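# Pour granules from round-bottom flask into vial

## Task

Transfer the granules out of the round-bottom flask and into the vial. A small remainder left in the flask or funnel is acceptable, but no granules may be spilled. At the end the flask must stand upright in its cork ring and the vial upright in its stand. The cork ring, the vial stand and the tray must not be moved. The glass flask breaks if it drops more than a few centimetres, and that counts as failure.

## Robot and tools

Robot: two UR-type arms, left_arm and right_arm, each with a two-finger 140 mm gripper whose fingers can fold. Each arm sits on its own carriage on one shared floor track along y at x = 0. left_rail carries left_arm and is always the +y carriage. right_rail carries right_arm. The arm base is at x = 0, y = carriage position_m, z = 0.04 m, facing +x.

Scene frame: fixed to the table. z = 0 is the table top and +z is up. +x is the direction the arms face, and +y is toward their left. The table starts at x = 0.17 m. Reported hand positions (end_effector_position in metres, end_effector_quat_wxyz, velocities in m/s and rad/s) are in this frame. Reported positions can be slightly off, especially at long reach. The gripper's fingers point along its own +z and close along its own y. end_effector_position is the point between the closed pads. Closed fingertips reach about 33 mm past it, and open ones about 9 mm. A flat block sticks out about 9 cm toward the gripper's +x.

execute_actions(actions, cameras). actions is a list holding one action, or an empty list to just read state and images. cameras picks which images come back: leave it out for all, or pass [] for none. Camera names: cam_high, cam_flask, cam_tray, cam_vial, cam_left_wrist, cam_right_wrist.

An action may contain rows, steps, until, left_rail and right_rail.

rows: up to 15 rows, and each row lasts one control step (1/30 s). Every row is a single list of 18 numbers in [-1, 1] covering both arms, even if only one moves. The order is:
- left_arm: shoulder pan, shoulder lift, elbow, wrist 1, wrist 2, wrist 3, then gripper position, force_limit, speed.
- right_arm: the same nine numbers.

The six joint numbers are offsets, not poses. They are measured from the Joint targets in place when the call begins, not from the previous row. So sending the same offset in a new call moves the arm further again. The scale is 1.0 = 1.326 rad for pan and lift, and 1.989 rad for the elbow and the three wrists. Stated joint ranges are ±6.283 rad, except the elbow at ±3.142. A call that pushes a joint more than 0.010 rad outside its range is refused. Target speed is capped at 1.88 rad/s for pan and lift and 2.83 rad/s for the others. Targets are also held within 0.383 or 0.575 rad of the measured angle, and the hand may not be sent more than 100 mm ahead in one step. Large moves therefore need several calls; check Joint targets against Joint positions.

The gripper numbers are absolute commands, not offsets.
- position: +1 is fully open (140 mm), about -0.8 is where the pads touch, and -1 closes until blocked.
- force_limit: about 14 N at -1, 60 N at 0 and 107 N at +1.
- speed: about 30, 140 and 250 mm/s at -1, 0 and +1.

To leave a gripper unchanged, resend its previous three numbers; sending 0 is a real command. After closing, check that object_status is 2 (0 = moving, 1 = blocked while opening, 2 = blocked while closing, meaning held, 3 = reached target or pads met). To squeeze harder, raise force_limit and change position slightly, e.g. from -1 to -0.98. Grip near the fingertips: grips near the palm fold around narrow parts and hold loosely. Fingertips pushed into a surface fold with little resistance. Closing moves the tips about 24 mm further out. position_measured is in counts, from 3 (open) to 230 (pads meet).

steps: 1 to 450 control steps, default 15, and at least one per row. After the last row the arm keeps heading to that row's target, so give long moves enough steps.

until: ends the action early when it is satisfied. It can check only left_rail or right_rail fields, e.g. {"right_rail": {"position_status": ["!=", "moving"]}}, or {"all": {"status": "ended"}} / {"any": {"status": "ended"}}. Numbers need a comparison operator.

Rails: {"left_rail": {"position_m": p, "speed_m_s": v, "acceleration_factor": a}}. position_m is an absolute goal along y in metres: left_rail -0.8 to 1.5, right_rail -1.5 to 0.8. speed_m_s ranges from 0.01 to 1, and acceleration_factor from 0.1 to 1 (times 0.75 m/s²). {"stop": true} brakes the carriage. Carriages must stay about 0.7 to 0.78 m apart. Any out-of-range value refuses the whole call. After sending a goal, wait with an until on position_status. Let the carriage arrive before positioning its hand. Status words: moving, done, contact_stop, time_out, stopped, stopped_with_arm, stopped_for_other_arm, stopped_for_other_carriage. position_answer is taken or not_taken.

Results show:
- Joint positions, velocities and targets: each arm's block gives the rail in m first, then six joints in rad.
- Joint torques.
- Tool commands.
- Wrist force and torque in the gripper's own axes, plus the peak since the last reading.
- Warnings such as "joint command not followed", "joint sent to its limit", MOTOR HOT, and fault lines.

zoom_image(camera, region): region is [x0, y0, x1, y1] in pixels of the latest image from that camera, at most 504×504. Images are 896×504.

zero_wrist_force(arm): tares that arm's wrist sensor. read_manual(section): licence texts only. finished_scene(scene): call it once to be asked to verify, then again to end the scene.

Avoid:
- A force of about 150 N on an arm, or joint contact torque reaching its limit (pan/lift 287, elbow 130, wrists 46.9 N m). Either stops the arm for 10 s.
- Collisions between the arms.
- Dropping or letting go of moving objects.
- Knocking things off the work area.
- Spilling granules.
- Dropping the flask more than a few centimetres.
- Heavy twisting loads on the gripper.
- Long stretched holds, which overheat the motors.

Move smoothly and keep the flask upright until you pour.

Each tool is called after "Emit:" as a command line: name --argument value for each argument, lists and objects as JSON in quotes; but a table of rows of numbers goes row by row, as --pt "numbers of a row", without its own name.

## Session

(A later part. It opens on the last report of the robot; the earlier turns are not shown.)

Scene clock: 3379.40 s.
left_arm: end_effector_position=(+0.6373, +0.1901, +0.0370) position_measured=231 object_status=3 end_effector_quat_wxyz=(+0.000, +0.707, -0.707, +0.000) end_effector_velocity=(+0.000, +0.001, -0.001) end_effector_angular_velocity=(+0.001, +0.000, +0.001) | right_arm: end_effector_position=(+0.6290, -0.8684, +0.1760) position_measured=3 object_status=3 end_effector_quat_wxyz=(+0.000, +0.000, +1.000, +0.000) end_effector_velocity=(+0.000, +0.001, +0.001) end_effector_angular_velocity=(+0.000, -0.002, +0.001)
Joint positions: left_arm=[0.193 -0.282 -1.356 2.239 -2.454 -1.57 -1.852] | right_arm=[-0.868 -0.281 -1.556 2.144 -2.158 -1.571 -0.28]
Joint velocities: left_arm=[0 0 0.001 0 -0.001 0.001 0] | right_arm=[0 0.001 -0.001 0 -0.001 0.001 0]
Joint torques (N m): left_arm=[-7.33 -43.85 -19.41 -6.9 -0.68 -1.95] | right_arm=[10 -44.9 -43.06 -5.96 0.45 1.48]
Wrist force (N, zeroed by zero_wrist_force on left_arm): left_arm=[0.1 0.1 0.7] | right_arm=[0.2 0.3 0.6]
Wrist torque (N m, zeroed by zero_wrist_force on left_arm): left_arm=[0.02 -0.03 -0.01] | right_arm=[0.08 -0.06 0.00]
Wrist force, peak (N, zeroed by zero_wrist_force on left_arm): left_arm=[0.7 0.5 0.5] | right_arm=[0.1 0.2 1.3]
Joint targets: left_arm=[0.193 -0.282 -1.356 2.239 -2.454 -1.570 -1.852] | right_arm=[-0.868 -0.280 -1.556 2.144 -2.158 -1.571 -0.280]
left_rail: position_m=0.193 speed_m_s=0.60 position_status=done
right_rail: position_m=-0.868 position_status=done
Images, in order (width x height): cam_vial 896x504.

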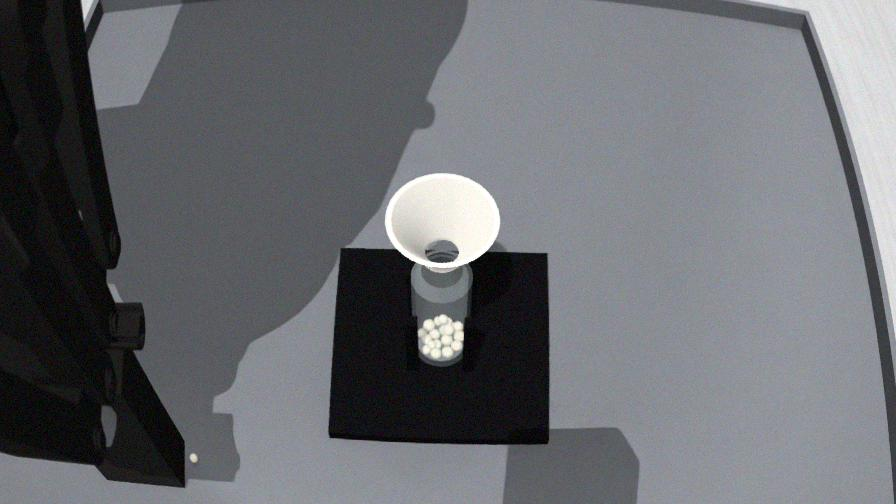

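Emit:
execute_actions --actions '[{"rows": [[0,0.0006056,0.0001438,-0.0005475,0,0,-1,-1,-0.5,0,0,0,0,0,0,1,1,1]], "steps": 5}]' --cameras '[]'

Scene clock: 3383.50 s.
left_arm: end_effector_position=(+0.6373, +0.1901, +0.0365) position_measured=231 object_status=3 end_effector_quat_wxyz=(+0.000, +0.707, -0.707, +0.000) end_effector_velocity=(+0.000, -0.001, +0.000) end_effector_angular_velocity=(-0.001, +0.000, -0.001) | right_arm: end_effector_position=(+0.6290, -0.8684, +0.1760) position_measured=3 object_status=3 end_effector_quat_wxyz=(+0.000, +0.000, +1.000, +0.000) end_effector_velocity=(+0.001, -0.001, -0.001) end_effector_angular_velocity=(+0.000, +0.001, +0.000)
Joint positions: left_arm=[0.193 -0.282 -1.355 2.24 -2.455 -1.57 -1.852] | right_arm=[-0.868 -0.281 -1.556 2.144 -2.158 -1.571 -0.281]
Joint velocities: left_arm=[0 0 0.001 0 -0.001 -0.001 0.001] | right_arm=[0 -0.001 0.002 -0.001 -0.001 0 0]
Joint torques (N m): left_arm=[-6.08 -45.1 -19.3 -6.95 -0.34 -1.8] | right_arm=[8.93 -44.78 -42 -5.79 0.33 1.33]
Wrist force (N, zeroed by zero_wrist_force on left_arm): left_arm=[0.2 0.0 0.3] | right_arm=[-0.1 0.6 0.9]
Wrist torque (N m, zeroed by zero_wrist_force on left_arm): left_arm=[0.00 -0.03 0.00] | right_arm=[0.12 0.02 0.00]
Wrist force, peak (N, zeroed by zero_wrist_force on left_arm): left_arm=[0.9 0.1 0.6] | right_arm=[0.2 0.4 1.3]
Joint targets: left_arm=[0.193 -0.282 -1.355 2.240 -2.455 -1.570 -1.852] | right_arm=[-0.868 -0.280 -1.556 2.144 -2.158 -1.571 -0.280]
left_rail: position_m=0.193 speed_m_s=0.60 position_status=done
right_rail: position_m=-0.868 position_status=done
No camera images: "cameras" was empty.

Emit:
execute_actions --actions '[{"rows": [[0,0.0006056,0.0001438,-0.0005475,0,0,-1,-1,-0.5,0,0,0,0,0,0,1,1,1]], "steps": 5}]' --cameras '[]'

Scene clock: 3391.67 s.
left_arm: end_effector_position=(+0.6373, +0.1901, +0.0360) position_measured=231 object_status=3 end_effector_quat_wxyz=(+0.000, +0.707, -0.707, +0.000) end_effector_velocity=(-0.001, +0.000, -0.001) end_effector_angular_velocity=(+0.001, +0.002, +0.001) | right_arm: end_effector_position=(+0.6290, -0.8684, +0.1760) position_measured=3 object_status=3 end_effector_quat_wxyz=(+0.000, +0.000, +1.000, +0.000) end_effector_velocity=(+0.000, +0.000, +0.001) end_effector_angular_velocity=(-0.001, -0.001, +0.000)
Joint positions: left_arm=[0.193 -0.282 -1.354 2.24 -2.456 -1.57 -1.852] | right_arm=[-0.868 -0.281 -1.556 2.144 -2.158 -1.571 -0.28]
Joint velocities: left_arm=[0 0 0.001 0.002 -0.001 0.001 -0.001] | right_arm=[0 0 -0.001 0 0 0 0]
Joint torques (N m): left_arm=[-6.75 -44.26 -19.44 -7.4 -0.02 -1.97] | right_arm=[10.14 -45.87 -43.03 -5.73 0.43 1.1]
Wrist force (N, zeroed by zero_wrist_force on left_arm): left_arm=[0.2 0.5 0.3] | right_arm=[-0.1 0.4 0.7]
Wrist torque (N m, zeroed by zero_wrist_force on left_arm): left_arm=[0.11 -0.05 0.00] | right_arm=[0.09 0.01 0.00]
Wrist force, peak (N, zeroed by zero_wrist_force on left_arm): left_arm=[0.4 0.5 1.0] | right_arm=[-0.1 0.5 1.2]
Joint targets: left_arm=[0.193 -0.282 -1.354 2.240 -2.456 -1.570 -1.852] | right_arm=[-0.868 -0.280 -1.556 2.144 -2.158 -1.571 -0.280]
left_rail: position_m=0.193 speed_m_s=0.60 position_status=done
right_rail: position_m=-0.868 position_status=done
No camera images: "cameras" was empty.

Emit:
execute_actions --actions '[{"rows": [[0,0.0006056,0.0001438,-0.0005475,0,0,-1,-1,-0.5,0,0,0,0,0,0,1,1,1]], "steps": 5}]' --cameras '["cam_vial"]'

Emit:
zoom_image --camera "cam_vial" --region '[80, 384, 280, 504]'

Scene clock: 3395.23 s.
left_arm: end_effector_position=(+0.6374, +0.1901, +0.0356) position_measured=231 object_status=3 end_effector_quat_wxyz=(+0.000, +0.707, -0.707, +0.000) end_effector_velocity=(+0.000, +0.001, +0.000) end_effector_angular_velocity=(+0.000, +0.000, +0.000) | right_arm: end_effector_position=(+0.6290, -0.8684, +0.1760) position_measured=3 object_status=3 end_effector_quat_wxyz=(+0.000, +0.000, +1.000, +0.000) end_effector_velocity=(+0.000, +0.000, +0.001) end_effector_angular_velocity=(+0.000, +0.000, +0.000)
Joint positions: left_arm=[0.193 -0.282 -1.354 2.24 -2.457 -1.57 -1.852] | right_arm=[-0.868 -0.281 -1.556 2.144 -2.158 -1.571 -0.281]
Joint velocities: left_arm=[0 0.001 0 0.001 -0.001 0 0.001] | right_arm=[0 0 -0.001 0 0.001 0 0]
Joint torques (N m): left_arm=[-6.77 -31.62 -13.91 -5.87 0.06 -1.83] | right_arm=[12.62 -43.24 -42.11 -6.14 0.04 1.72]
Wrist force (N, zeroed by zero_wrist_force on left_arm): left_arm=[-0.8 3.2 -19.4] | right_arm=[0.0 0.5 0.8]
Wrist torque (N m, zeroed by zero_wrist_force on left_arm): left_arm=[-0.05 -0.05 -0.02] | right_arm=[0.12 -0.01 0.01]
Wrist force, peak (N, zeroed by zero_wrist_force on left_arm): left_arm=[-0.8 3.2 -19.4] | right_arm=[0.0 1.0 0.8]
Joint targets: left_arm=[0.193 -0.282 -1.354 2.240 -2.457 -1.570 -1.852] | right_arm=[-0.868 -0.280 -1.556 2.144 -2.158 -1.571 -0.280]
left_rail: position_m=0.193 speed_m_s=0.60 position_status=done
right_rail: position_m=-0.868 position_status=done
Images, in order (width x height): cam_vial 896x504.

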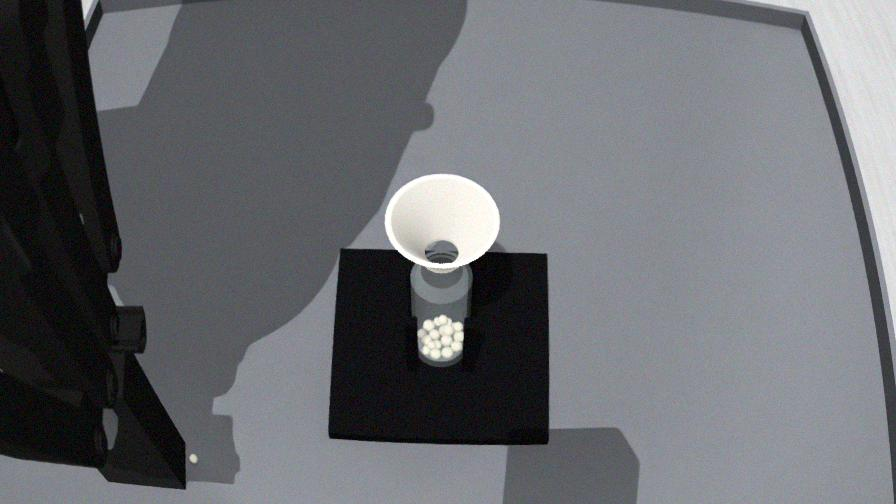

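Scaled by 2.520 from the camera's 896x504 image, which has a finer 1280x720 frame.

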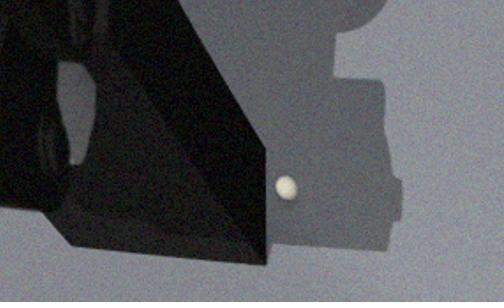

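Emit:
execute_actions --actions '[{"rows": [[0,-0.000972,-0.000255,0.000903,0,0,-1,-1,-0.5,0,0,0,0,0,0,1,1,1],[0,-0.003612,-0.000946,0.003354,0,0,-1,-1,-0.5,0,0,0,0,0,0,1,1,1],[0,-0.007501,-0.001966,0.006966,0,0,-1,-1,-0.5,0,0,0,0,0,0,1,1,1],[0,-0.012224,-0.003203,0.011352,0,0,-1,-1,-0.5,0,0,0,0,0,0,1,1,1],[0,-0.017364,-0.00455,0.016125,0,0,-0.58,-1,-0.9,0,0,0,0,0,0,1,1,1],[0,-0.022503,-0.005897,0.020898,0,0,-0.58,-1,-0.9,0,0,0,0,0,0,1,1,1],[0,-0.027226,-0.007134,0.025284,0,0,-0.58,-1,-0.9,0,0,0,0,0,0,1,1,1],[0,-0.031115,-0.008154,0.028896,0,0,-0.58,-1,-0.9,0,0,0,0,0,0,1,1,1],[0,-0.033755,-0.008845,0.031347,0,0,-0.58,-1,-0.9,0,0,0,0,0,0,1,1,1],[0,-0.034727,-0.0091,0.03225,0,0,-0.58,-1,-0.9,0,0,0,0,0,0,1,1,1]], "steps": 30}]' --cameras '["cam_left_wrist"]'

Scene clock: 3457.37 s.
left_arm: end_effector_position=(+0.6373, +0.1901, +0.0650) position_measured=202 object_status=3 end_effector_quat_wxyz=(+0.000, +0.707, -0.707, +0.000) end_effector_velocity=(+0.000, -0.001, +0.000) end_effector_angular_velocity=(-0.001, +0.000, -0.001) | right_arm: end_effector_position=(+0.6290, -0.8684, +0.1760) position_measured=3 object_status=3 end_effector_quat_wxyz=(+0.000, +0.000, +1.000, +0.000) end_effector_velocity=(+0.001, -0.001, +0.001) end_effector_angular_velocity=(-0.002, -0.002, +0.000)
Joint positions: left_arm=[0.193 -0.282 -1.4 2.222 -2.393 -1.57 -1.852] | right_arm=[-0.868 -0.281 -1.556 2.144 -2.158 -1.571 -0.281]
Joint velocities: left_arm=[0 0 0 0 0 -0.001 0] | right_arm=[0 0 -0.001 -0.001 -0.001 -0.001 0]
Joint torques (N m): left_arm=[-6.07 -65.91 -45.43 -2.6 0.37 -1.6] | right_arm=[9.7 -46.86 -42.55 -5.89 0.07 1.55]
Wrist force (N, zeroed by zero_wrist_force on left_arm): left_arm=[0.2 0.4 0.5] | right_arm=[-0.2 0.2 1.1]
Wrist torque (N m, zeroed by zero_wrist_force on left_arm): left_arm=[0.10 -0.04 0.01] | right_arm=[0.05 0.03 0.01]
Wrist force, peak (N, zeroed by zero_wrist_force on left_arm): left_arm=[-0.5 3.3 -31.4] | right_arm=[0.1 0.8 1.1]
Joint targets: left_arm=[0.193 -0.282 -1.400 2.222 -2.393 -1.570 -1.852] | right_arm=[-0.868 -0.280 -1.556 2.144 -2.158 -1.571 -0.280]
left_rail: position_m=0.193 speed_m_s=0.60 position_status=done
right_rail: position_m=-0.868 position_status=done
Images, in order (width x height): cam_left_wrist 896x504.

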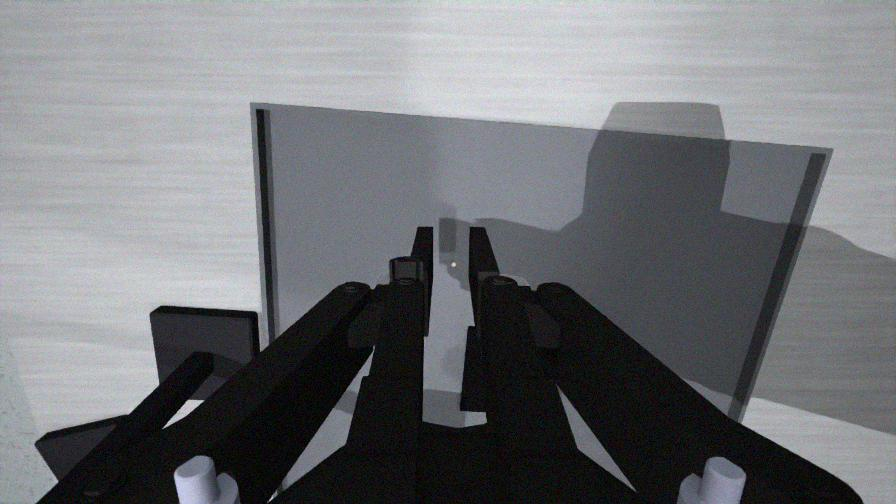

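Emit:
execute_actions --actions '[{"left_rail": {"position_m": 0.2159}, "steps": 60, "until": {"left_rail": {"position_status": ["!=", "moving"]}}}]' --cameras '["cam_left_wrist", "cam_vial"]'

Scene clock: 3469.73 s.
left_arm: end_effector_position=(+0.6373, +0.2126, +0.0650) position_measured=202 object_status=3 end_effector_quat_wxyz=(+0.000, +0.707, -0.707, +0.000) end_effector_velocity=(+0.000, +0.000, +0.000) end_effector_angular_velocity=(+0.000, +0.000, +0.000) | right_arm: end_effector_position=(+0.6290, -0.8684, +0.1760) position_measured=3 object_status=3 end_effector_quat_wxyz=(+0.000, +0.000, +1.000, +0.000) end_effector_velocity=(+0.000, +0.000, -0.001) end_effector_angular_velocity=(+0.000, +0.000, +0.000)
Joint positions: left_arm=[0.216 -0.282 -1.4 2.222 -2.393 -1.57 -1.852] | right_arm=[-0.868 -0.281 -1.556 2.144 -2.158 -1.571 -0.281]
Joint velocities: left_arm=[0 0 0 0 0 0 0] | right_arm=[0 0 0.001 0 -0.001 0 0]
Joint torques (N m): left_arm=[-6.57 -64.04 -36.23 -4.35 0.55 -1.61] | right_arm=[10.19 -43.99 -42.05 -6.3 0.33 1.06]
Wrist force (N, zeroed by zero_wrist_force on left_arm): left_arm=[0.4 -0.1 0.4] | right_arm=[0.1 0.5 1.2]
Wrist torque (N m, zeroed by zero_wrist_force on left_arm): left_arm=[0.00 -0.08 0.02] | right_arm=[0.10 -0.03 0.00]
Wrist force, peak (N, zeroed by zero_wrist_force on left_arm): left_arm=[1.4 0.3 0.5] | right_arm=[0.1 0.5 1.2]
Joint targets: left_arm=[0.216 -0.282 -1.400 2.222 -2.393 -1.570 -1.852] | right_arm=[-0.868 -0.280 -1.556 2.144 -2.158 -1.571 -0.280]
Tool commands: left_gripper/position=-0.58 left_gripper/force_limit=-1.0 left_gripper/speed=-0.9 right_gripper/position=+1.0 right_gripper/force_limit=+1.0 right_gripper/speed=+1.0
left_rail: position_m=0.216 speed_m_s=0.60 position_status=done
right_rail: position_m=-0.868 position_status=done
Images, in order (width x height): cam_vial 896x504, cam_left_wrist 896x504.

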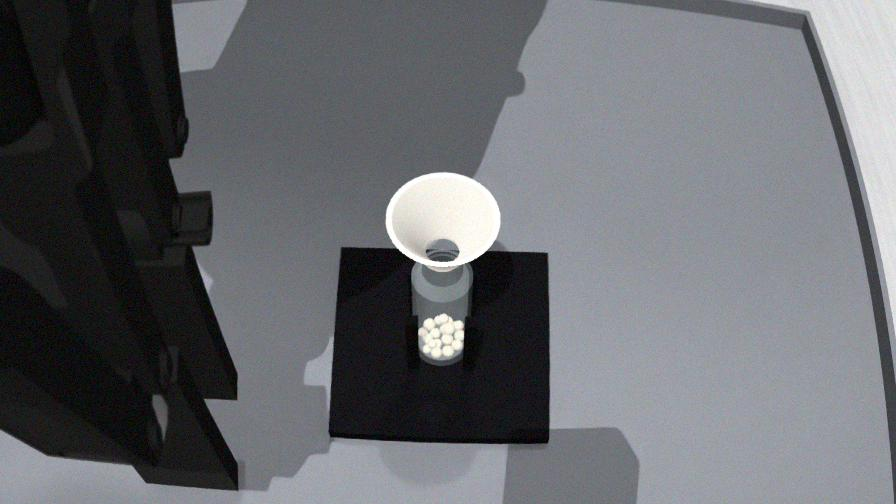

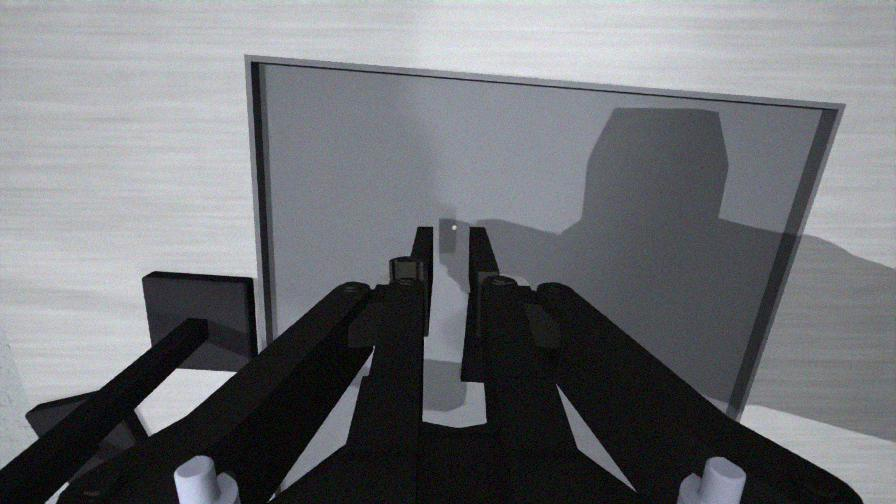

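Emit:
execute_actions --actions '[{"rows": [[0,0.000369,0.000098,-0.000344,0,0,-0.58,-1,-0.9,0,0,0,0,0,0,1,1,1],[0,0.001411,0.000377,-0.001317,0,0,-0.58,-1,-0.9,0,0,0,0,0,0,1,1,1],[0,0.00302,0.000806,-0.002819,0,0,-0.58,-1,-0.9,0,0,0,0,0,0,1,1,1],[0,0.005093,0.001359,-0.004754,0,0,-0.58,-1,-0.9,0,0,0,0,0,0,1,1,1],[0,0.007529,0.002009,-0.007028,0,0,-0.58,-1,-0.9,0,0,0,0,0,0,1,1,1],[0,0.01022,0.002727,-0.009541,0,0,-0.58,-1,-0.9,0,0,0,0,0,0,1,1,1],[0,0.013068,0.003487,-0.0122,0,0,-0.58,-1,-0.9,0,0,0,0,0,0,1,1,1],[0,0.015966,0.00426,-0.014904,0,0,-0.58,-1,-0.9,0,0,0,0,0,0,1,1,1],[0,0.018814,0.00502,-0.017563,0,0,-0.58,-1,-0.9,0,0,0,0,0,0,1,1,1],[0,0.021505,0.005738,-0.020076,0,0,-0.58,-1,-0.9,0,0,0,0,0,0,1,1,1],[0,0.023941,0.006388,-0.02235,0,0,-0.58,-1,-0.9,0,0,0,0,0,0,1,1,1],[0,0.026014,0.006941,-0.024285,0,0,-0.58,-1,-0.9,0,0,0,0,0,0,1,1,1],[0,0.027623,0.00737,-0.025787,0,0,-0.58,-1,-0.9,0,0,0,0,0,0,1,1,1],[0,0.028665,0.007649,-0.02676,0,0,-0.58,-1,-0.9,0,0,0,0,0,0,1,1,1],[0,0.029034,0.007747,-0.027104,0,0,-0.58,-1,-0.9,0,0,0,0,0,0,1,1,1]], "steps": 18}]' --cameras '["cam_left_wrist"]'

Scene clock: 3512.83 s.
left_arm: end_effector_position=(+0.6373, +0.2126, +0.0403) position_measured=202 object_status=3 end_effector_quat_wxyz=(+0.000, +0.707, -0.707, +0.000) end_effector_velocity=(+0.000, +0.000, -0.001) end_effector_angular_velocity=(+0.000, -0.001, -0.001) | right_arm: end_effector_position=(+0.6290, -0.8684, +0.1760) position_measured=3 object_status=3 end_effector_quat_wxyz=(+0.000, +0.000, +1.000, +0.000) end_effector_velocity=(+0.000, +0.000, -0.001) end_effector_angular_velocity=(+0.000, +0.001, +0.000)
Joint positions: left_arm=[0.216 -0.282 -1.361 2.237 -2.446 -1.57 -1.852] | right_arm=[-0.868 -0.281 -1.556 2.144 -2.158 -1.571 -0.28]
Joint velocities: left_arm=[0 0 0.002 0.001 -0.003 0 0.001] | right_arm=[0 0 0.001 0.001 -0.001 -0.001 0]
Joint torques (N m): left_arm=[-6 -43.11 -20.77 -6.76 1 -1.67] | right_arm=[11.56 -43.99 -43.44 -5.81 0.42 1.21]
Wrist force (N, zeroed by zero_wrist_force on left_arm): left_arm=[0.3 0.2 0.5] | right_arm=[0.1 0.6 1.0]
Wrist torque (N m, zeroed by zero_wrist_force on left_arm): left_arm=[0.05 -0.07 0.00] | right_arm=[0.13 -0.04 0.01]
Wrist force, peak (N, zeroed by zero_wrist_force on left_arm): left_arm=[0.4 0.1 1.0] | right_arm=[0.0 0.8 1.0]
Joint targets: left_arm=[0.216 -0.282 -1.361 2.237 -2.447 -1.570 -1.852] | right_arm=[-0.868 -0.280 -1.556 2.144 -2.158 -1.571 -0.280]
left_rail: position_m=0.216 speed_m_s=0.60 position_status=done
right_rail: position_m=-0.868 position_status=done
Images, in order (width x height): cam_left_wrist 896x504.

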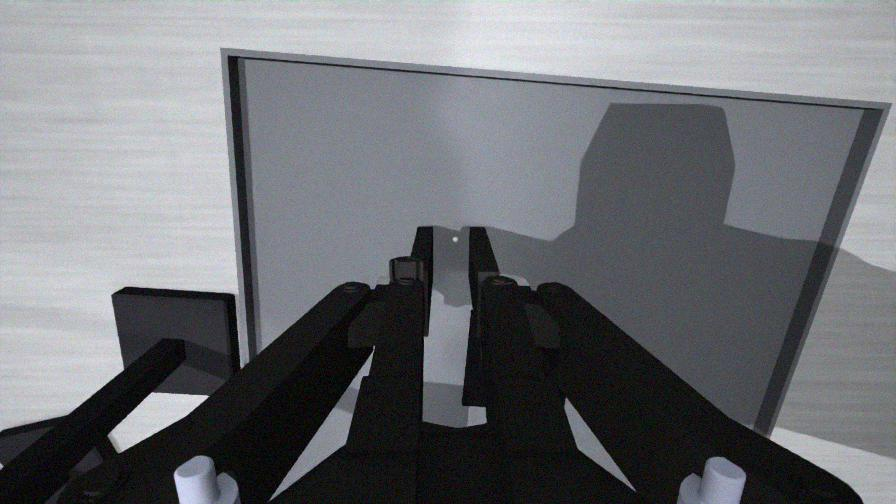

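Emit:
execute_actions --actions '[{"left_rail": {"position_m": 0.2109}, "steps": 45, "until": {"left_rail": {"position_status": ["!=", "moving"]}}}]' --cameras '["cam_left_wrist", "cam_tray"]'

Emit:
zoom_image --camera "cam_left_wrist" --region '[380, 200, 540, 290]'

Scene clock: 3541.97 s.
left_arm: end_effector_position=(+0.6373, +0.2076, +0.0402) position_measured=202 object_status=3 end_effector_quat_wxyz=(+0.000, +0.707, -0.707, +0.000) end_effector_velocity=(+0.000, +0.000, +0.000) end_effector_angular_velocity=(-0.001, +0.001, +0.000) | right_arm: end_effector_position=(+0.6290, -0.8684, +0.1760) position_measured=3 object_status=3 end_effector_quat_wxyz=(+0.000, +0.000, +1.000, +0.000) end_effector_velocity=(+0.001, -0.001, +0.001) end_effector_angular_velocity=(-0.001, -0.002, -0.001)
Joint positions: left_arm=[0.211 -0.282 -1.361 2.237 -2.447 -1.57 -1.852] | right_arm=[-0.868 -0.281 -1.556 2.144 -2.158 -1.571 -0.28]
Joint velocities: left_arm=[0 0 0 0 0 -0.001 0] | right_arm=[0 -0.001 0 -0.002 0 -0.001 0.001]
Joint torques (N m): left_arm=[-6.17 -44.11 -28.67 -5.49 1.03 -1.56] | right_arm=[12.17 -44.01 -43.24 -6.37 0.26 1.62]
Wrist force (N, zeroed by zero_wrist_force on left_arm): left_arm=[0.4 0.2 0.5] | right_arm=[0.0 0.1 0.9]
Wrist torque (N m, zeroed by zero_wrist_force on left_arm): left_arm=[0.05 -0.09 0.00] | right_arm=[0.03 -0.02 0.00]
Wrist force, peak (N, zeroed by zero_wrist_force on left_arm): left_arm=[1.2 0.3 0.1] | right_arm=[0.0 0.9 0.9]
Joint targets: left_arm=[0.211 -0.282 -1.361 2.237 -2.447 -1.570 -1.852] | right_arm=[-0.868 -0.280 -1.556 2.144 -2.158 -1.571 -0.280]
Tool commands: left_gripper/position=-0.58 left_gripper/force_limit=-1.0 left_gripper/speed=-0.9 right_gripper/position=+1.0 right_gripper/force_limit=+1.0 right_gripper/speed=+1.0
left_rail: position_m=0.211 speed_m_s=0.60 position_status=done
right_rail: position_m=-0.868 position_status=done
Images, in order (width x height): cam_tray 896x504, cam_left_wrist 896x504.

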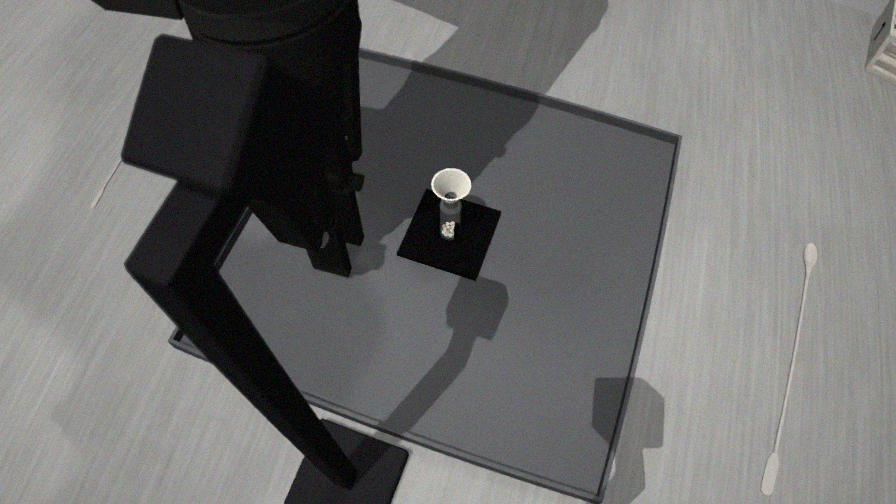

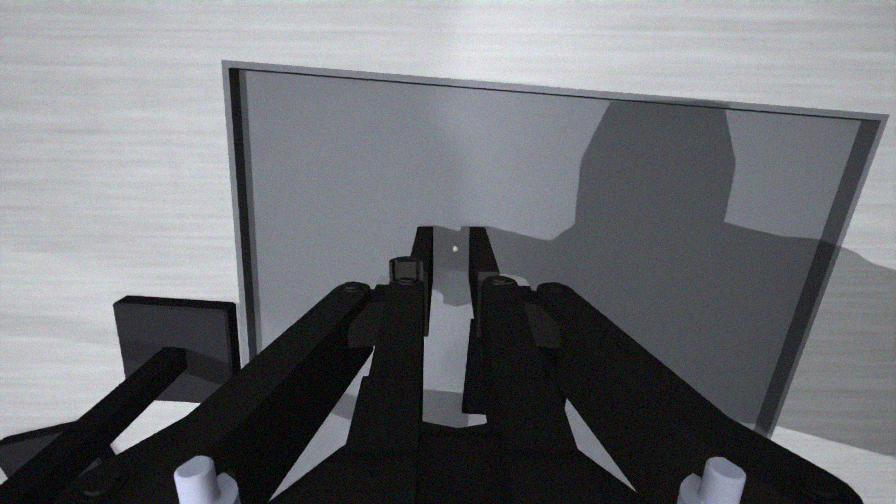

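Scaled by 3.150 from the camera's 896x504 image, which has a finer 1280x720 frame.

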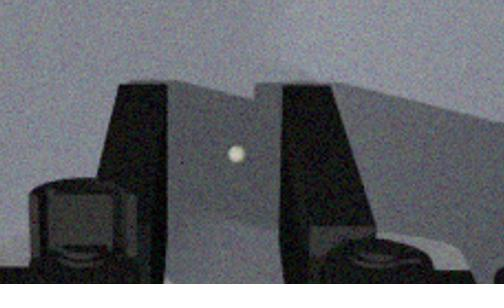

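Emit:
execute_actions --actions '[{"rows": [[0,0.000136,0.000032,-0.000123,0,0,-0.58,-1,-0.9,0,0,0,0,0,0,1,1,1],[0,0.000504,0.00012,-0.000456,0,0,-0.58,-1,-0.9,0,0,0,0,0,0,1,1,1],[0,0.001046,0.000249,-0.000946,0,0,-0.58,-1,-0.9,0,0,0,0,0,0,1,1,1],[0,0.001705,0.000405,-0.001542,0,0,-0.58,-1,-0.9,0,0,0,0,0,0,1,1,1],[0,0.002422,0.000575,-0.00219,0,0,-0.58,-1,-0.9,0,0,0,0,0,0,1,1,1],[0,0.003139,0.000746,-0.002838,0,0,-0.58,-1,-0.9,0,0,0,0,0,0,1,1,1],[0,0.003798,0.000902,-0.003434,0,0,-0.58,-1,-0.9,0,0,0,0,0,0,1,1,1],[0,0.004341,0.001031,-0.003925,0,0,-0.58,-1,-0.9,0,0,0,0,0,0,1,1,1],[0,0.004709,0.001119,-0.004258,0,0,-0.58,-1,-0.9,0,0,0,0,0,0,1,1,1],[0,0.004845,0.001151,-0.00438,0,0,-0.58,-1,-0.9,0,0,0,0,0,0,1,1,1]], "steps": 15}]' --cameras '["cam_left_wrist"]'

Emit:
zoom_image --camera "cam_left_wrist" --region '[380, 200, 540, 290]'

Scene clock: 3555.80 s.
left_arm: end_effector_position=(+0.6373, +0.2076, +0.0363) position_measured=202 object_status=3 end_effector_quat_wxyz=(+0.000, +0.707, -0.707, +0.000) end_effector_velocity=(+0.000, +0.000, -0.001) end_effector_angular_velocity=(+0.001, +0.000, +0.001) | right_arm: end_effector_position=(+0.6290, -0.8684, +0.1760) position_measured=3 object_status=3 end_effector_quat_wxyz=(+0.000, +0.000, +1.000, +0.000) end_effector_velocity=(-0.001, +0.000, -0.002) end_effector_angular_velocity=(+0.001, +0.004, +0.000)
Joint positions: left_arm=[0.211 -0.282 -1.355 2.24 -2.455 -1.57 -1.852] | right_arm=[-0.868 -0.281 -1.556 2.144 -2.158 -1.571 -0.281]
Joint velocities: left_arm=[0 0 0.001 0 -0.001 0.001 -0.001] | right_arm=[0 0 0.002 0 0.002 0 0]
Joint torques (N m): left_arm=[-5.98 -41.08 -18.91 -7.39 1.2 -1.58] | right_arm=[9.58 -46.4 -43.82 -5.99 0.08 1.39]
Wrist force (N, zeroed by zero_wrist_force on left_arm): left_arm=[0.1 0.2 0.3] | right_arm=[0.1 0.4 0.7]
Wrist torque (N m, zeroed by zero_wrist_force on left_arm): left_arm=[0.06 -0.02 0.00] | right_arm=[0.08 -0.06 0.00]
Wrist force, peak (N, zeroed by zero_wrist_force on left_arm): left_arm=[0.6 0.6 0.5] | right_arm=[0.2 0.5 1.2]
Joint targets: left_arm=[0.211 -0.282 -1.355 2.240 -2.455 -1.570 -1.852] | right_arm=[-0.868 -0.280 -1.556 2.144 -2.158 -1.571 -0.280]
left_rail: position_m=0.211 speed_m_s=0.60 position_status=done
right_rail: position_m=-0.868 position_status=done
Images, in order (width x height): cam_left_wrist 896x504.

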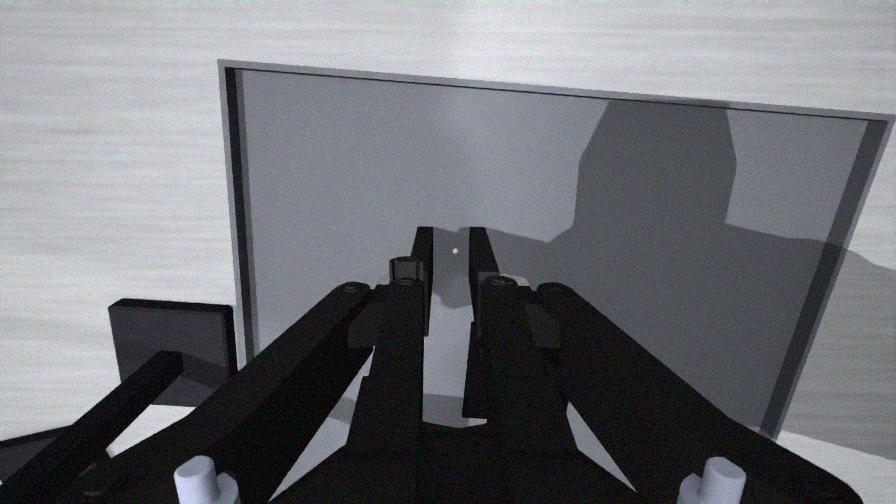

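Scaled by 3.150 from the camera's 896x504 image, which has a finer 1280x720 frame.

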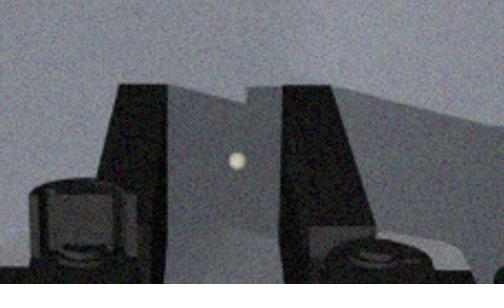

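Emit:
execute_actions --actions '[{"rows": [[0,0,0,0,0,0,-1,-1,-1,0,0,0,0,0,0,1,1,1]], "steps": 40}]' --cameras '["cam_left_wrist", "cam_vial"]'

Emit:
zoom_image --camera "cam_left_wrist" --region '[380, 200, 540, 290]'

Scene clock: 3560.63 s.
left_arm: end_effector_position=(+0.6373, +0.2076, +0.0362) position_measured=231 object_status=3 end_effector_quat_wxyz=(+0.000, +0.707, -0.707, +0.000) end_effector_velocity=(+0.000, +0.000, +0.000) end_effector_angular_velocity=(+0.000, -0.001, +0.001) | right_arm: end_effector_position=(+0.6290, -0.8684, +0.1760) position_measured=3 object_status=3 end_effector_quat_wxyz=(+0.000, +0.000, +1.000, +0.000) end_effector_velocity=(+0.000, +0.000, +0.000) end_effector_angular_velocity=(+0.001, +0.000, -0.001)
Joint positions: left_arm=[0.211 -0.282 -1.355 2.24 -2.455 -1.57 -1.852] | right_arm=[-0.868 -0.281 -1.556 2.144 -2.158 -1.571 -0.281]
Joint velocities: left_arm=[0 0 0 -0.001 0 0 -0.001] | right_arm=[0 -0.001 0 0 0 0.001 0]
Joint torques (N m): left_arm=[-6.27 -44.22 -31.2 -5.58 1.56 -1.4] | right_arm=[10.77 -46.03 -43.05 -5.81 -0.47 1.1]
Wrist force (N, zeroed by zero_wrist_force on left_arm): left_arm=[0.2 0.0 0.2] | right_arm=[0.0 0.3 0.9]
Wrist torque (N m, zeroed by zero_wrist_force on left_arm): left_arm=[0.01 -0.05 0.00] | right_arm=[0.06 -0.02 0.00]
Wrist force, peak (N, zeroed by zero_wrist_force on left_arm): left_arm=[0.2 0.5 0.9] | right_arm=[0.3 0.2 1.3]
Joint targets: left_arm=[0.211 -0.282 -1.355 2.240 -2.455 -1.570 -1.852] | right_arm=[-0.868 -0.280 -1.556 2.144 -2.158 -1.571 -0.280]
left_rail: position_m=0.211 speed_m_s=0.60 position_status=done
right_rail: position_m=-0.868 position_status=done
Images, in order (width x height): cam_vial 896x504, cam_left_wrist 896x504.

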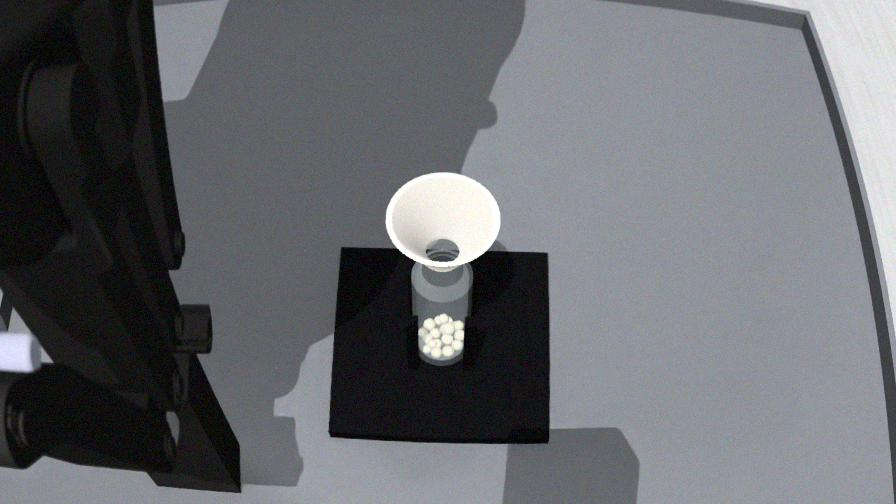

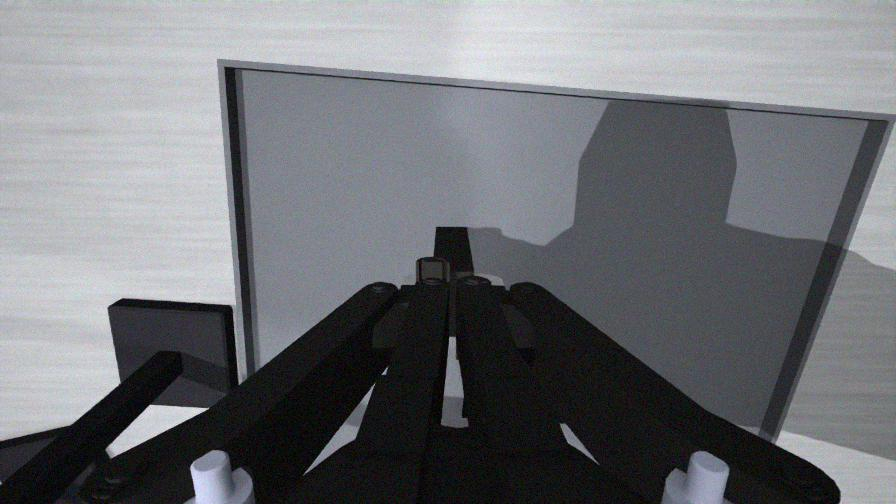

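Scaled by 3.150 from the camera's 896x504 image, which has a finer 1280x720 frame.

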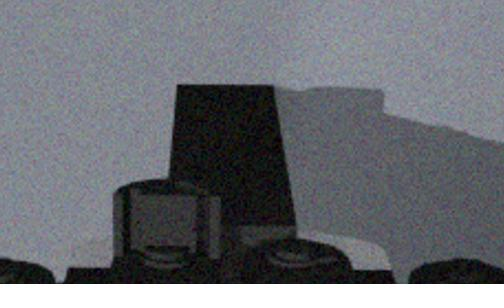

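Emit:
execute_actions --actions '[{"rows": [[0,-0.000369,-0.000098,0.000344,0,0,-1,-1,-1,0,0,0,0,0,0,1,1,1],[0,-0.001411,-0.000377,0.001317,0,0,-1,-1,-1,0,0,0,0,0,0,1,1,1],[0,-0.00302,-0.000806,0.002819,0,0,-1,-1,-1,0,0,0,0,0,0,1,1,1],[0,-0.005093,-0.001359,0.004754,0,0,-1,-1,-1,0,0,0,0,0,0,1,1,1],[0,-0.007529,-0.002009,0.007028,0,0,-1,-1,-1,0,0,0,0,0,0,1,1,1],[0,-0.01022,-0.002727,0.009541,0,0,-1,-1,-1,0,0,0,0,0,0,1,1,1],[0,-0.013068,-0.003487,0.0122,0,0,-1,-1,-1,0,0,0,0,0,0,1,1,1],[0,-0.015966,-0.00426,0.014904,0,0,-1,-1,-1,0,0,0,0,0,0,1,1,1],[0,-0.018814,-0.00502,0.017563,0,0,-1,-1,-1,0,0,0,0,0,0,1,1,1],[0,-0.021505,-0.005738,0.020076,0,0,-1,-1,-1,0,0,0,0,0,0,1,1,1],[0,-0.023941,-0.006388,0.02235,0,0,-1,-1,-1,0,0,0,0,0,0,1,1,1],[0,-0.026014,-0.006941,0.024285,0,0,-1,-1,-1,0,0,0,0,0,0,1,1,1],[0,-0.027623,-0.00737,0.025787,0,0,-1,-1,-1,0,0,0,0,0,0,1,1,1],[0,-0.028665,-0.007649,0.02676,0,0,-1,-1,-1,0,0,0,0,0,0,1,1,1],[0,-0.029034,-0.007747,0.027104,0,0,-1,-1,-1,0,0,0,0,0,0,1,1,1]], "steps": 18}]' --cameras '["cam_left_wrist", "cam_tray", "cam_vial"]'

Scene clock: 3581.67 s.
left_arm: end_effector_position=(+0.6375, +0.2076, +0.0607) position_measured=231 object_status=3 end_effector_quat_wxyz=(+0.000, +0.707, -0.707, +0.000) end_effector_velocity=(+0.000, +0.000, +0.001) end_effector_angular_velocity=(+0.000, +0.000, +0.001) | right_arm: end_effector_position=(+0.6290, -0.8684, +0.1760) position_measured=3 object_status=3 end_effector_quat_wxyz=(+0.000, +0.000, +1.000, +0.000) end_effector_velocity=(+0.000, +0.001, +0.000) end_effector_angular_velocity=(+0.000, +0.000, +0.001)
Joint positions: left_arm=[0.211 -0.282 -1.393 2.224 -2.402 -1.57 -1.852] | right_arm=[-0.868 -0.281 -1.556 2.144 -2.158 -1.571 -0.28]
Joint velocities: left_arm=[0 0 -0.002 -0.001 0.003 0 -0.001] | right_arm=[0 0.001 -0.001 0.001 0 0 0]
Joint torques (N m): left_arm=[-5.4 -66.46 -44.92 -3.06 1.71 -1.31] | right_arm=[11.33 -46.93 -42.88 -5.82 0.6 1.51]
Wrist force (N, zeroed by zero_wrist_force on left_arm): left_arm=[-0.1 0.2 0.1] | right_arm=[0.2 0.5 0.8]
Wrist torque (N m, zeroed by zero_wrist_force on left_arm): left_arm=[0.07 0.02 0.01] | right_arm=[0.10 -0.06 0.00]
Wrist force, peak (N, zeroed by zero_wrist_force on left_arm): left_arm=[0.1 0.2 1.2] | right_arm=[-0.1 1.0 0.9]
Joint targets: left_arm=[0.211 -0.282 -1.393 2.224 -2.401 -1.570 -1.852] | right_arm=[-0.868 -0.280 -1.556 2.144 -2.158 -1.571 -0.280]
left_rail: position_m=0.211 speed_m_s=0.60 position_status=done
right_rail: position_m=-0.868 position_status=done
Images, in order (width x height): cam_tray 896x504, cam_vial 896x504, cam_left_wrist 896x504.

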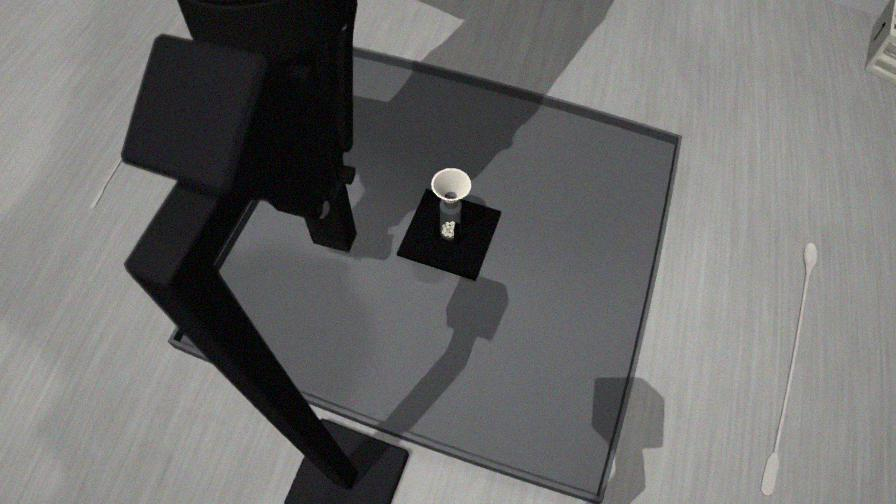

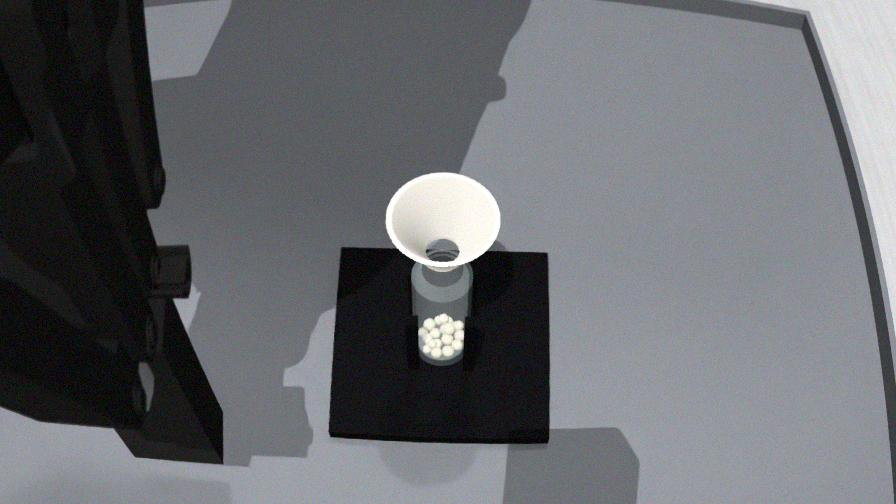

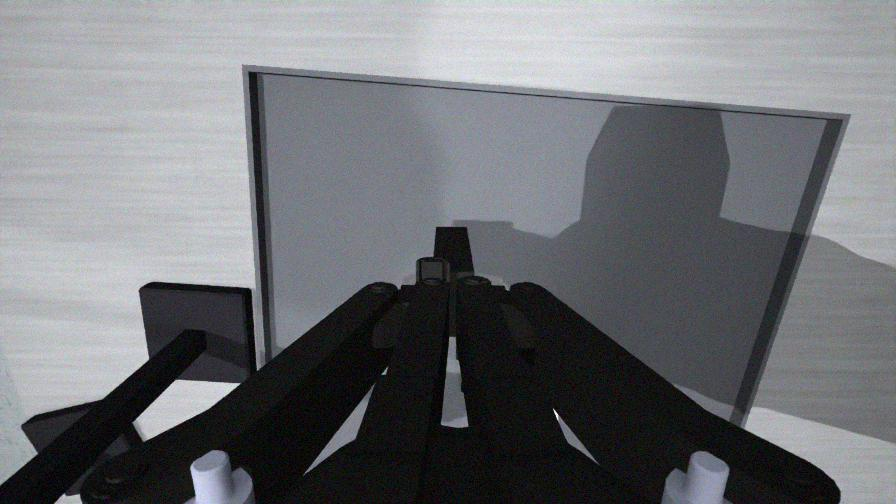

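Emit:
zoom_image --camera "cam_left_wrist" --region '[400, 200, 500, 260]'

Emit:
zoom_image --camera "cam_vial" --region '[60, 360, 340, 504]'

Emit:
zoom_image --camera "cam_tray" --region '[240, 170, 400, 300]'

Scaled by 5.040 from the camera's 896x504 image, which has a finer 1280x720 frame.

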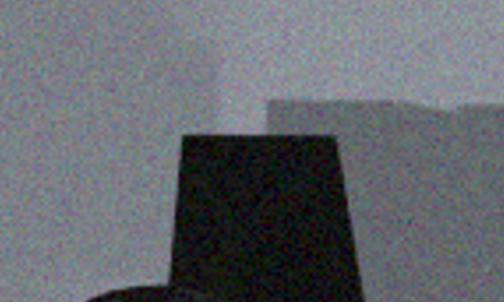

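Scaled by 1.800 from the camera's 896x504 image, which has a finer 1280x720 frame.

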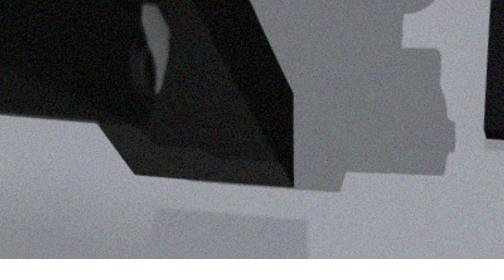

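Scaled by 3.150 from the camera's 896x504 image, which has a finer 1280x720 frame.

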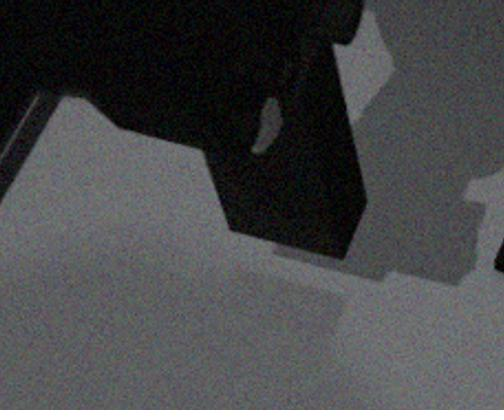

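Emit:
execute_actions --actions '[{"left_rail": {"position_m": 0.1884}, "steps": 60, "until": {"left_rail": {"position_status": ["!=", "moving"]}}}]' --cameras '["cam_vial", "cam_tray", "cam_left_wrist"]'

Emit:
zoom_image --camera "cam_vial" --region '[60, 360, 340, 504]'

Emit:
zoom_image --camera "cam_left_wrist" --region '[380, 170, 540, 290]'

Scene clock: 3621.60 s.
left_arm: end_effector_position=(+0.6375, +0.1851, +0.0609) position_measured=231 object_status=3 end_effector_quat_wxyz=(+0.000, +0.707, -0.707, +0.000) end_effector_velocity=(-0.001, +0.000, +0.000) end_effector_angular_velocity=(+0.000, +0.001, -0.001) | right_arm: end_effector_position=(+0.6290, -0.8684, +0.1760) position_measured=3 object_status=3 end_effector_quat_wxyz=(+0.000, +0.000, +1.000, +0.000) end_effector_velocity=(+0.001, +0.000, +0.001) end_effector_angular_velocity=(+0.000, -0.002, +0.000)
Joint positions: left_arm=[0.188 -0.282 -1.393 2.224 -2.401 -1.57 -1.852] | right_arm=[-0.868 -0.281 -1.556 2.144 -2.158 -1.571 -0.281]
Joint velocities: left_arm=[0 -0.001 0 0.001 0 0 0] | right_arm=[0 0.001 -0.001 -0.001 0 0.001 0]
Joint torques (N m): left_arm=[-7.35 -65.23 -37.47 -4.21 1.75 -1.47] | right_arm=[8.4 -45.52 -42.61 -6.42 0.1 1.2]
Wrist force (N, zeroed by zero_wrist_force on left_arm): left_arm=[0.2 0.2 0.1] | right_arm=[0.1 0.6 0.7]
Wrist torque (N m, zeroed by zero_wrist_force on left_arm): left_arm=[0.05 -0.06 0.01] | right_arm=[0.13 -0.05 0.00]
Wrist force, peak (N, zeroed by zero_wrist_force on left_arm): left_arm=[1.4 0.3 0.4] | right_arm=[0.1 0.7 1.1]
Joint targets: left_arm=[0.188 -0.282 -1.393 2.224 -2.401 -1.570 -1.852] | right_arm=[-0.868 -0.280 -1.556 2.144 -2.158 -1.571 -0.280]
Tool commands: left_gripper/position=-1.0 left_gripper/force_limit=-1.0 left_gripper/speed=-1.0 right_gripper/position=+1.0 right_gripper/force_limit=+1.0 right_gripper/speed=+1.0
left_rail: position_m=0.188 speed_m_s=0.60 position_status=done
right_rail: position_m=-0.868 position_status=done
Images, in order (width x height): cam_tray 896x504, cam_vial 896x504, cam_left_wrist 896x504.

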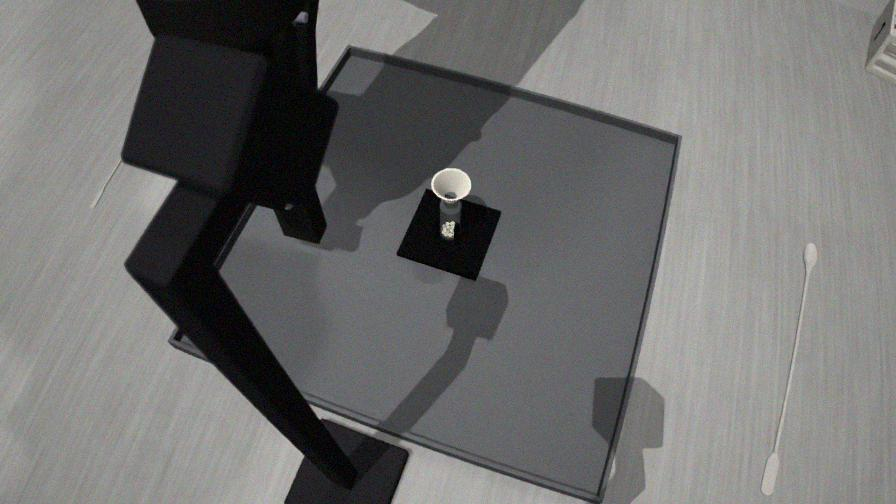

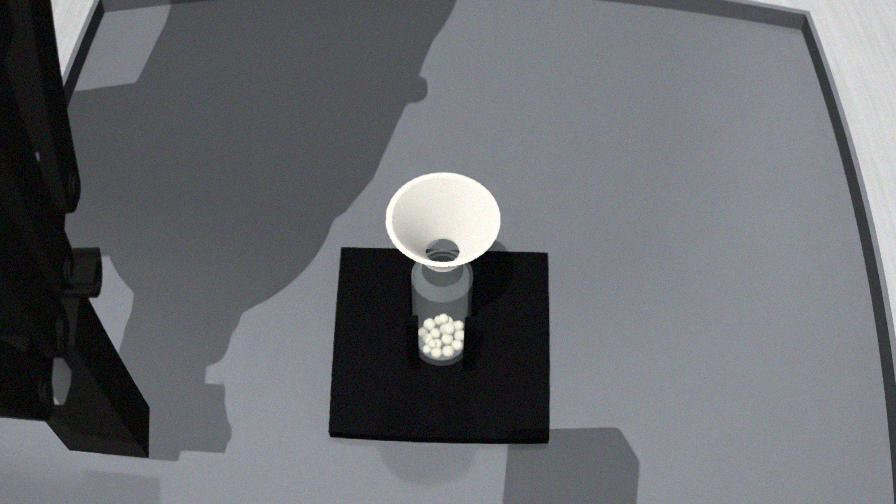

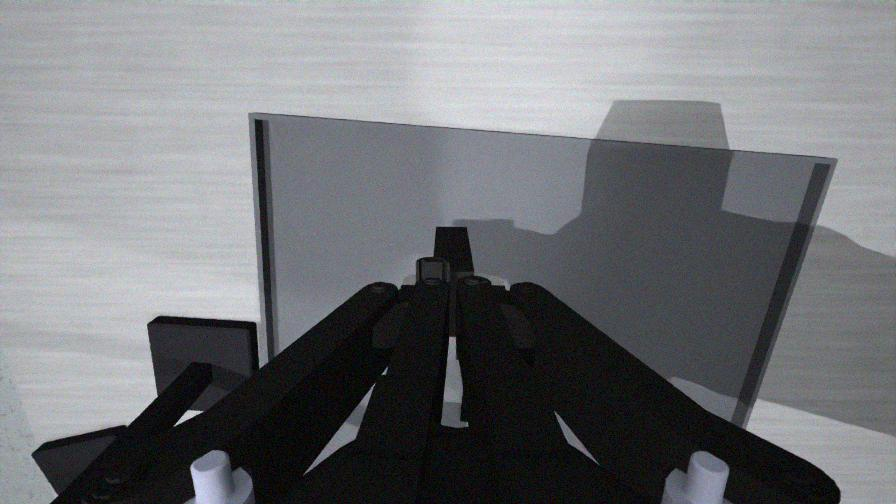

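Scaled by 1.800 from the camera's 896x504 image, which has a finer 1280x720 frame.

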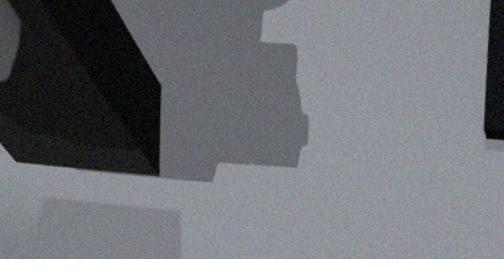

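Scaled by 3.150 from the camera's 896x504 image, which has a finer 1280x720 frame.

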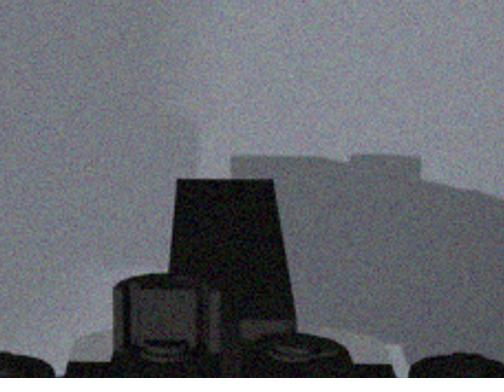

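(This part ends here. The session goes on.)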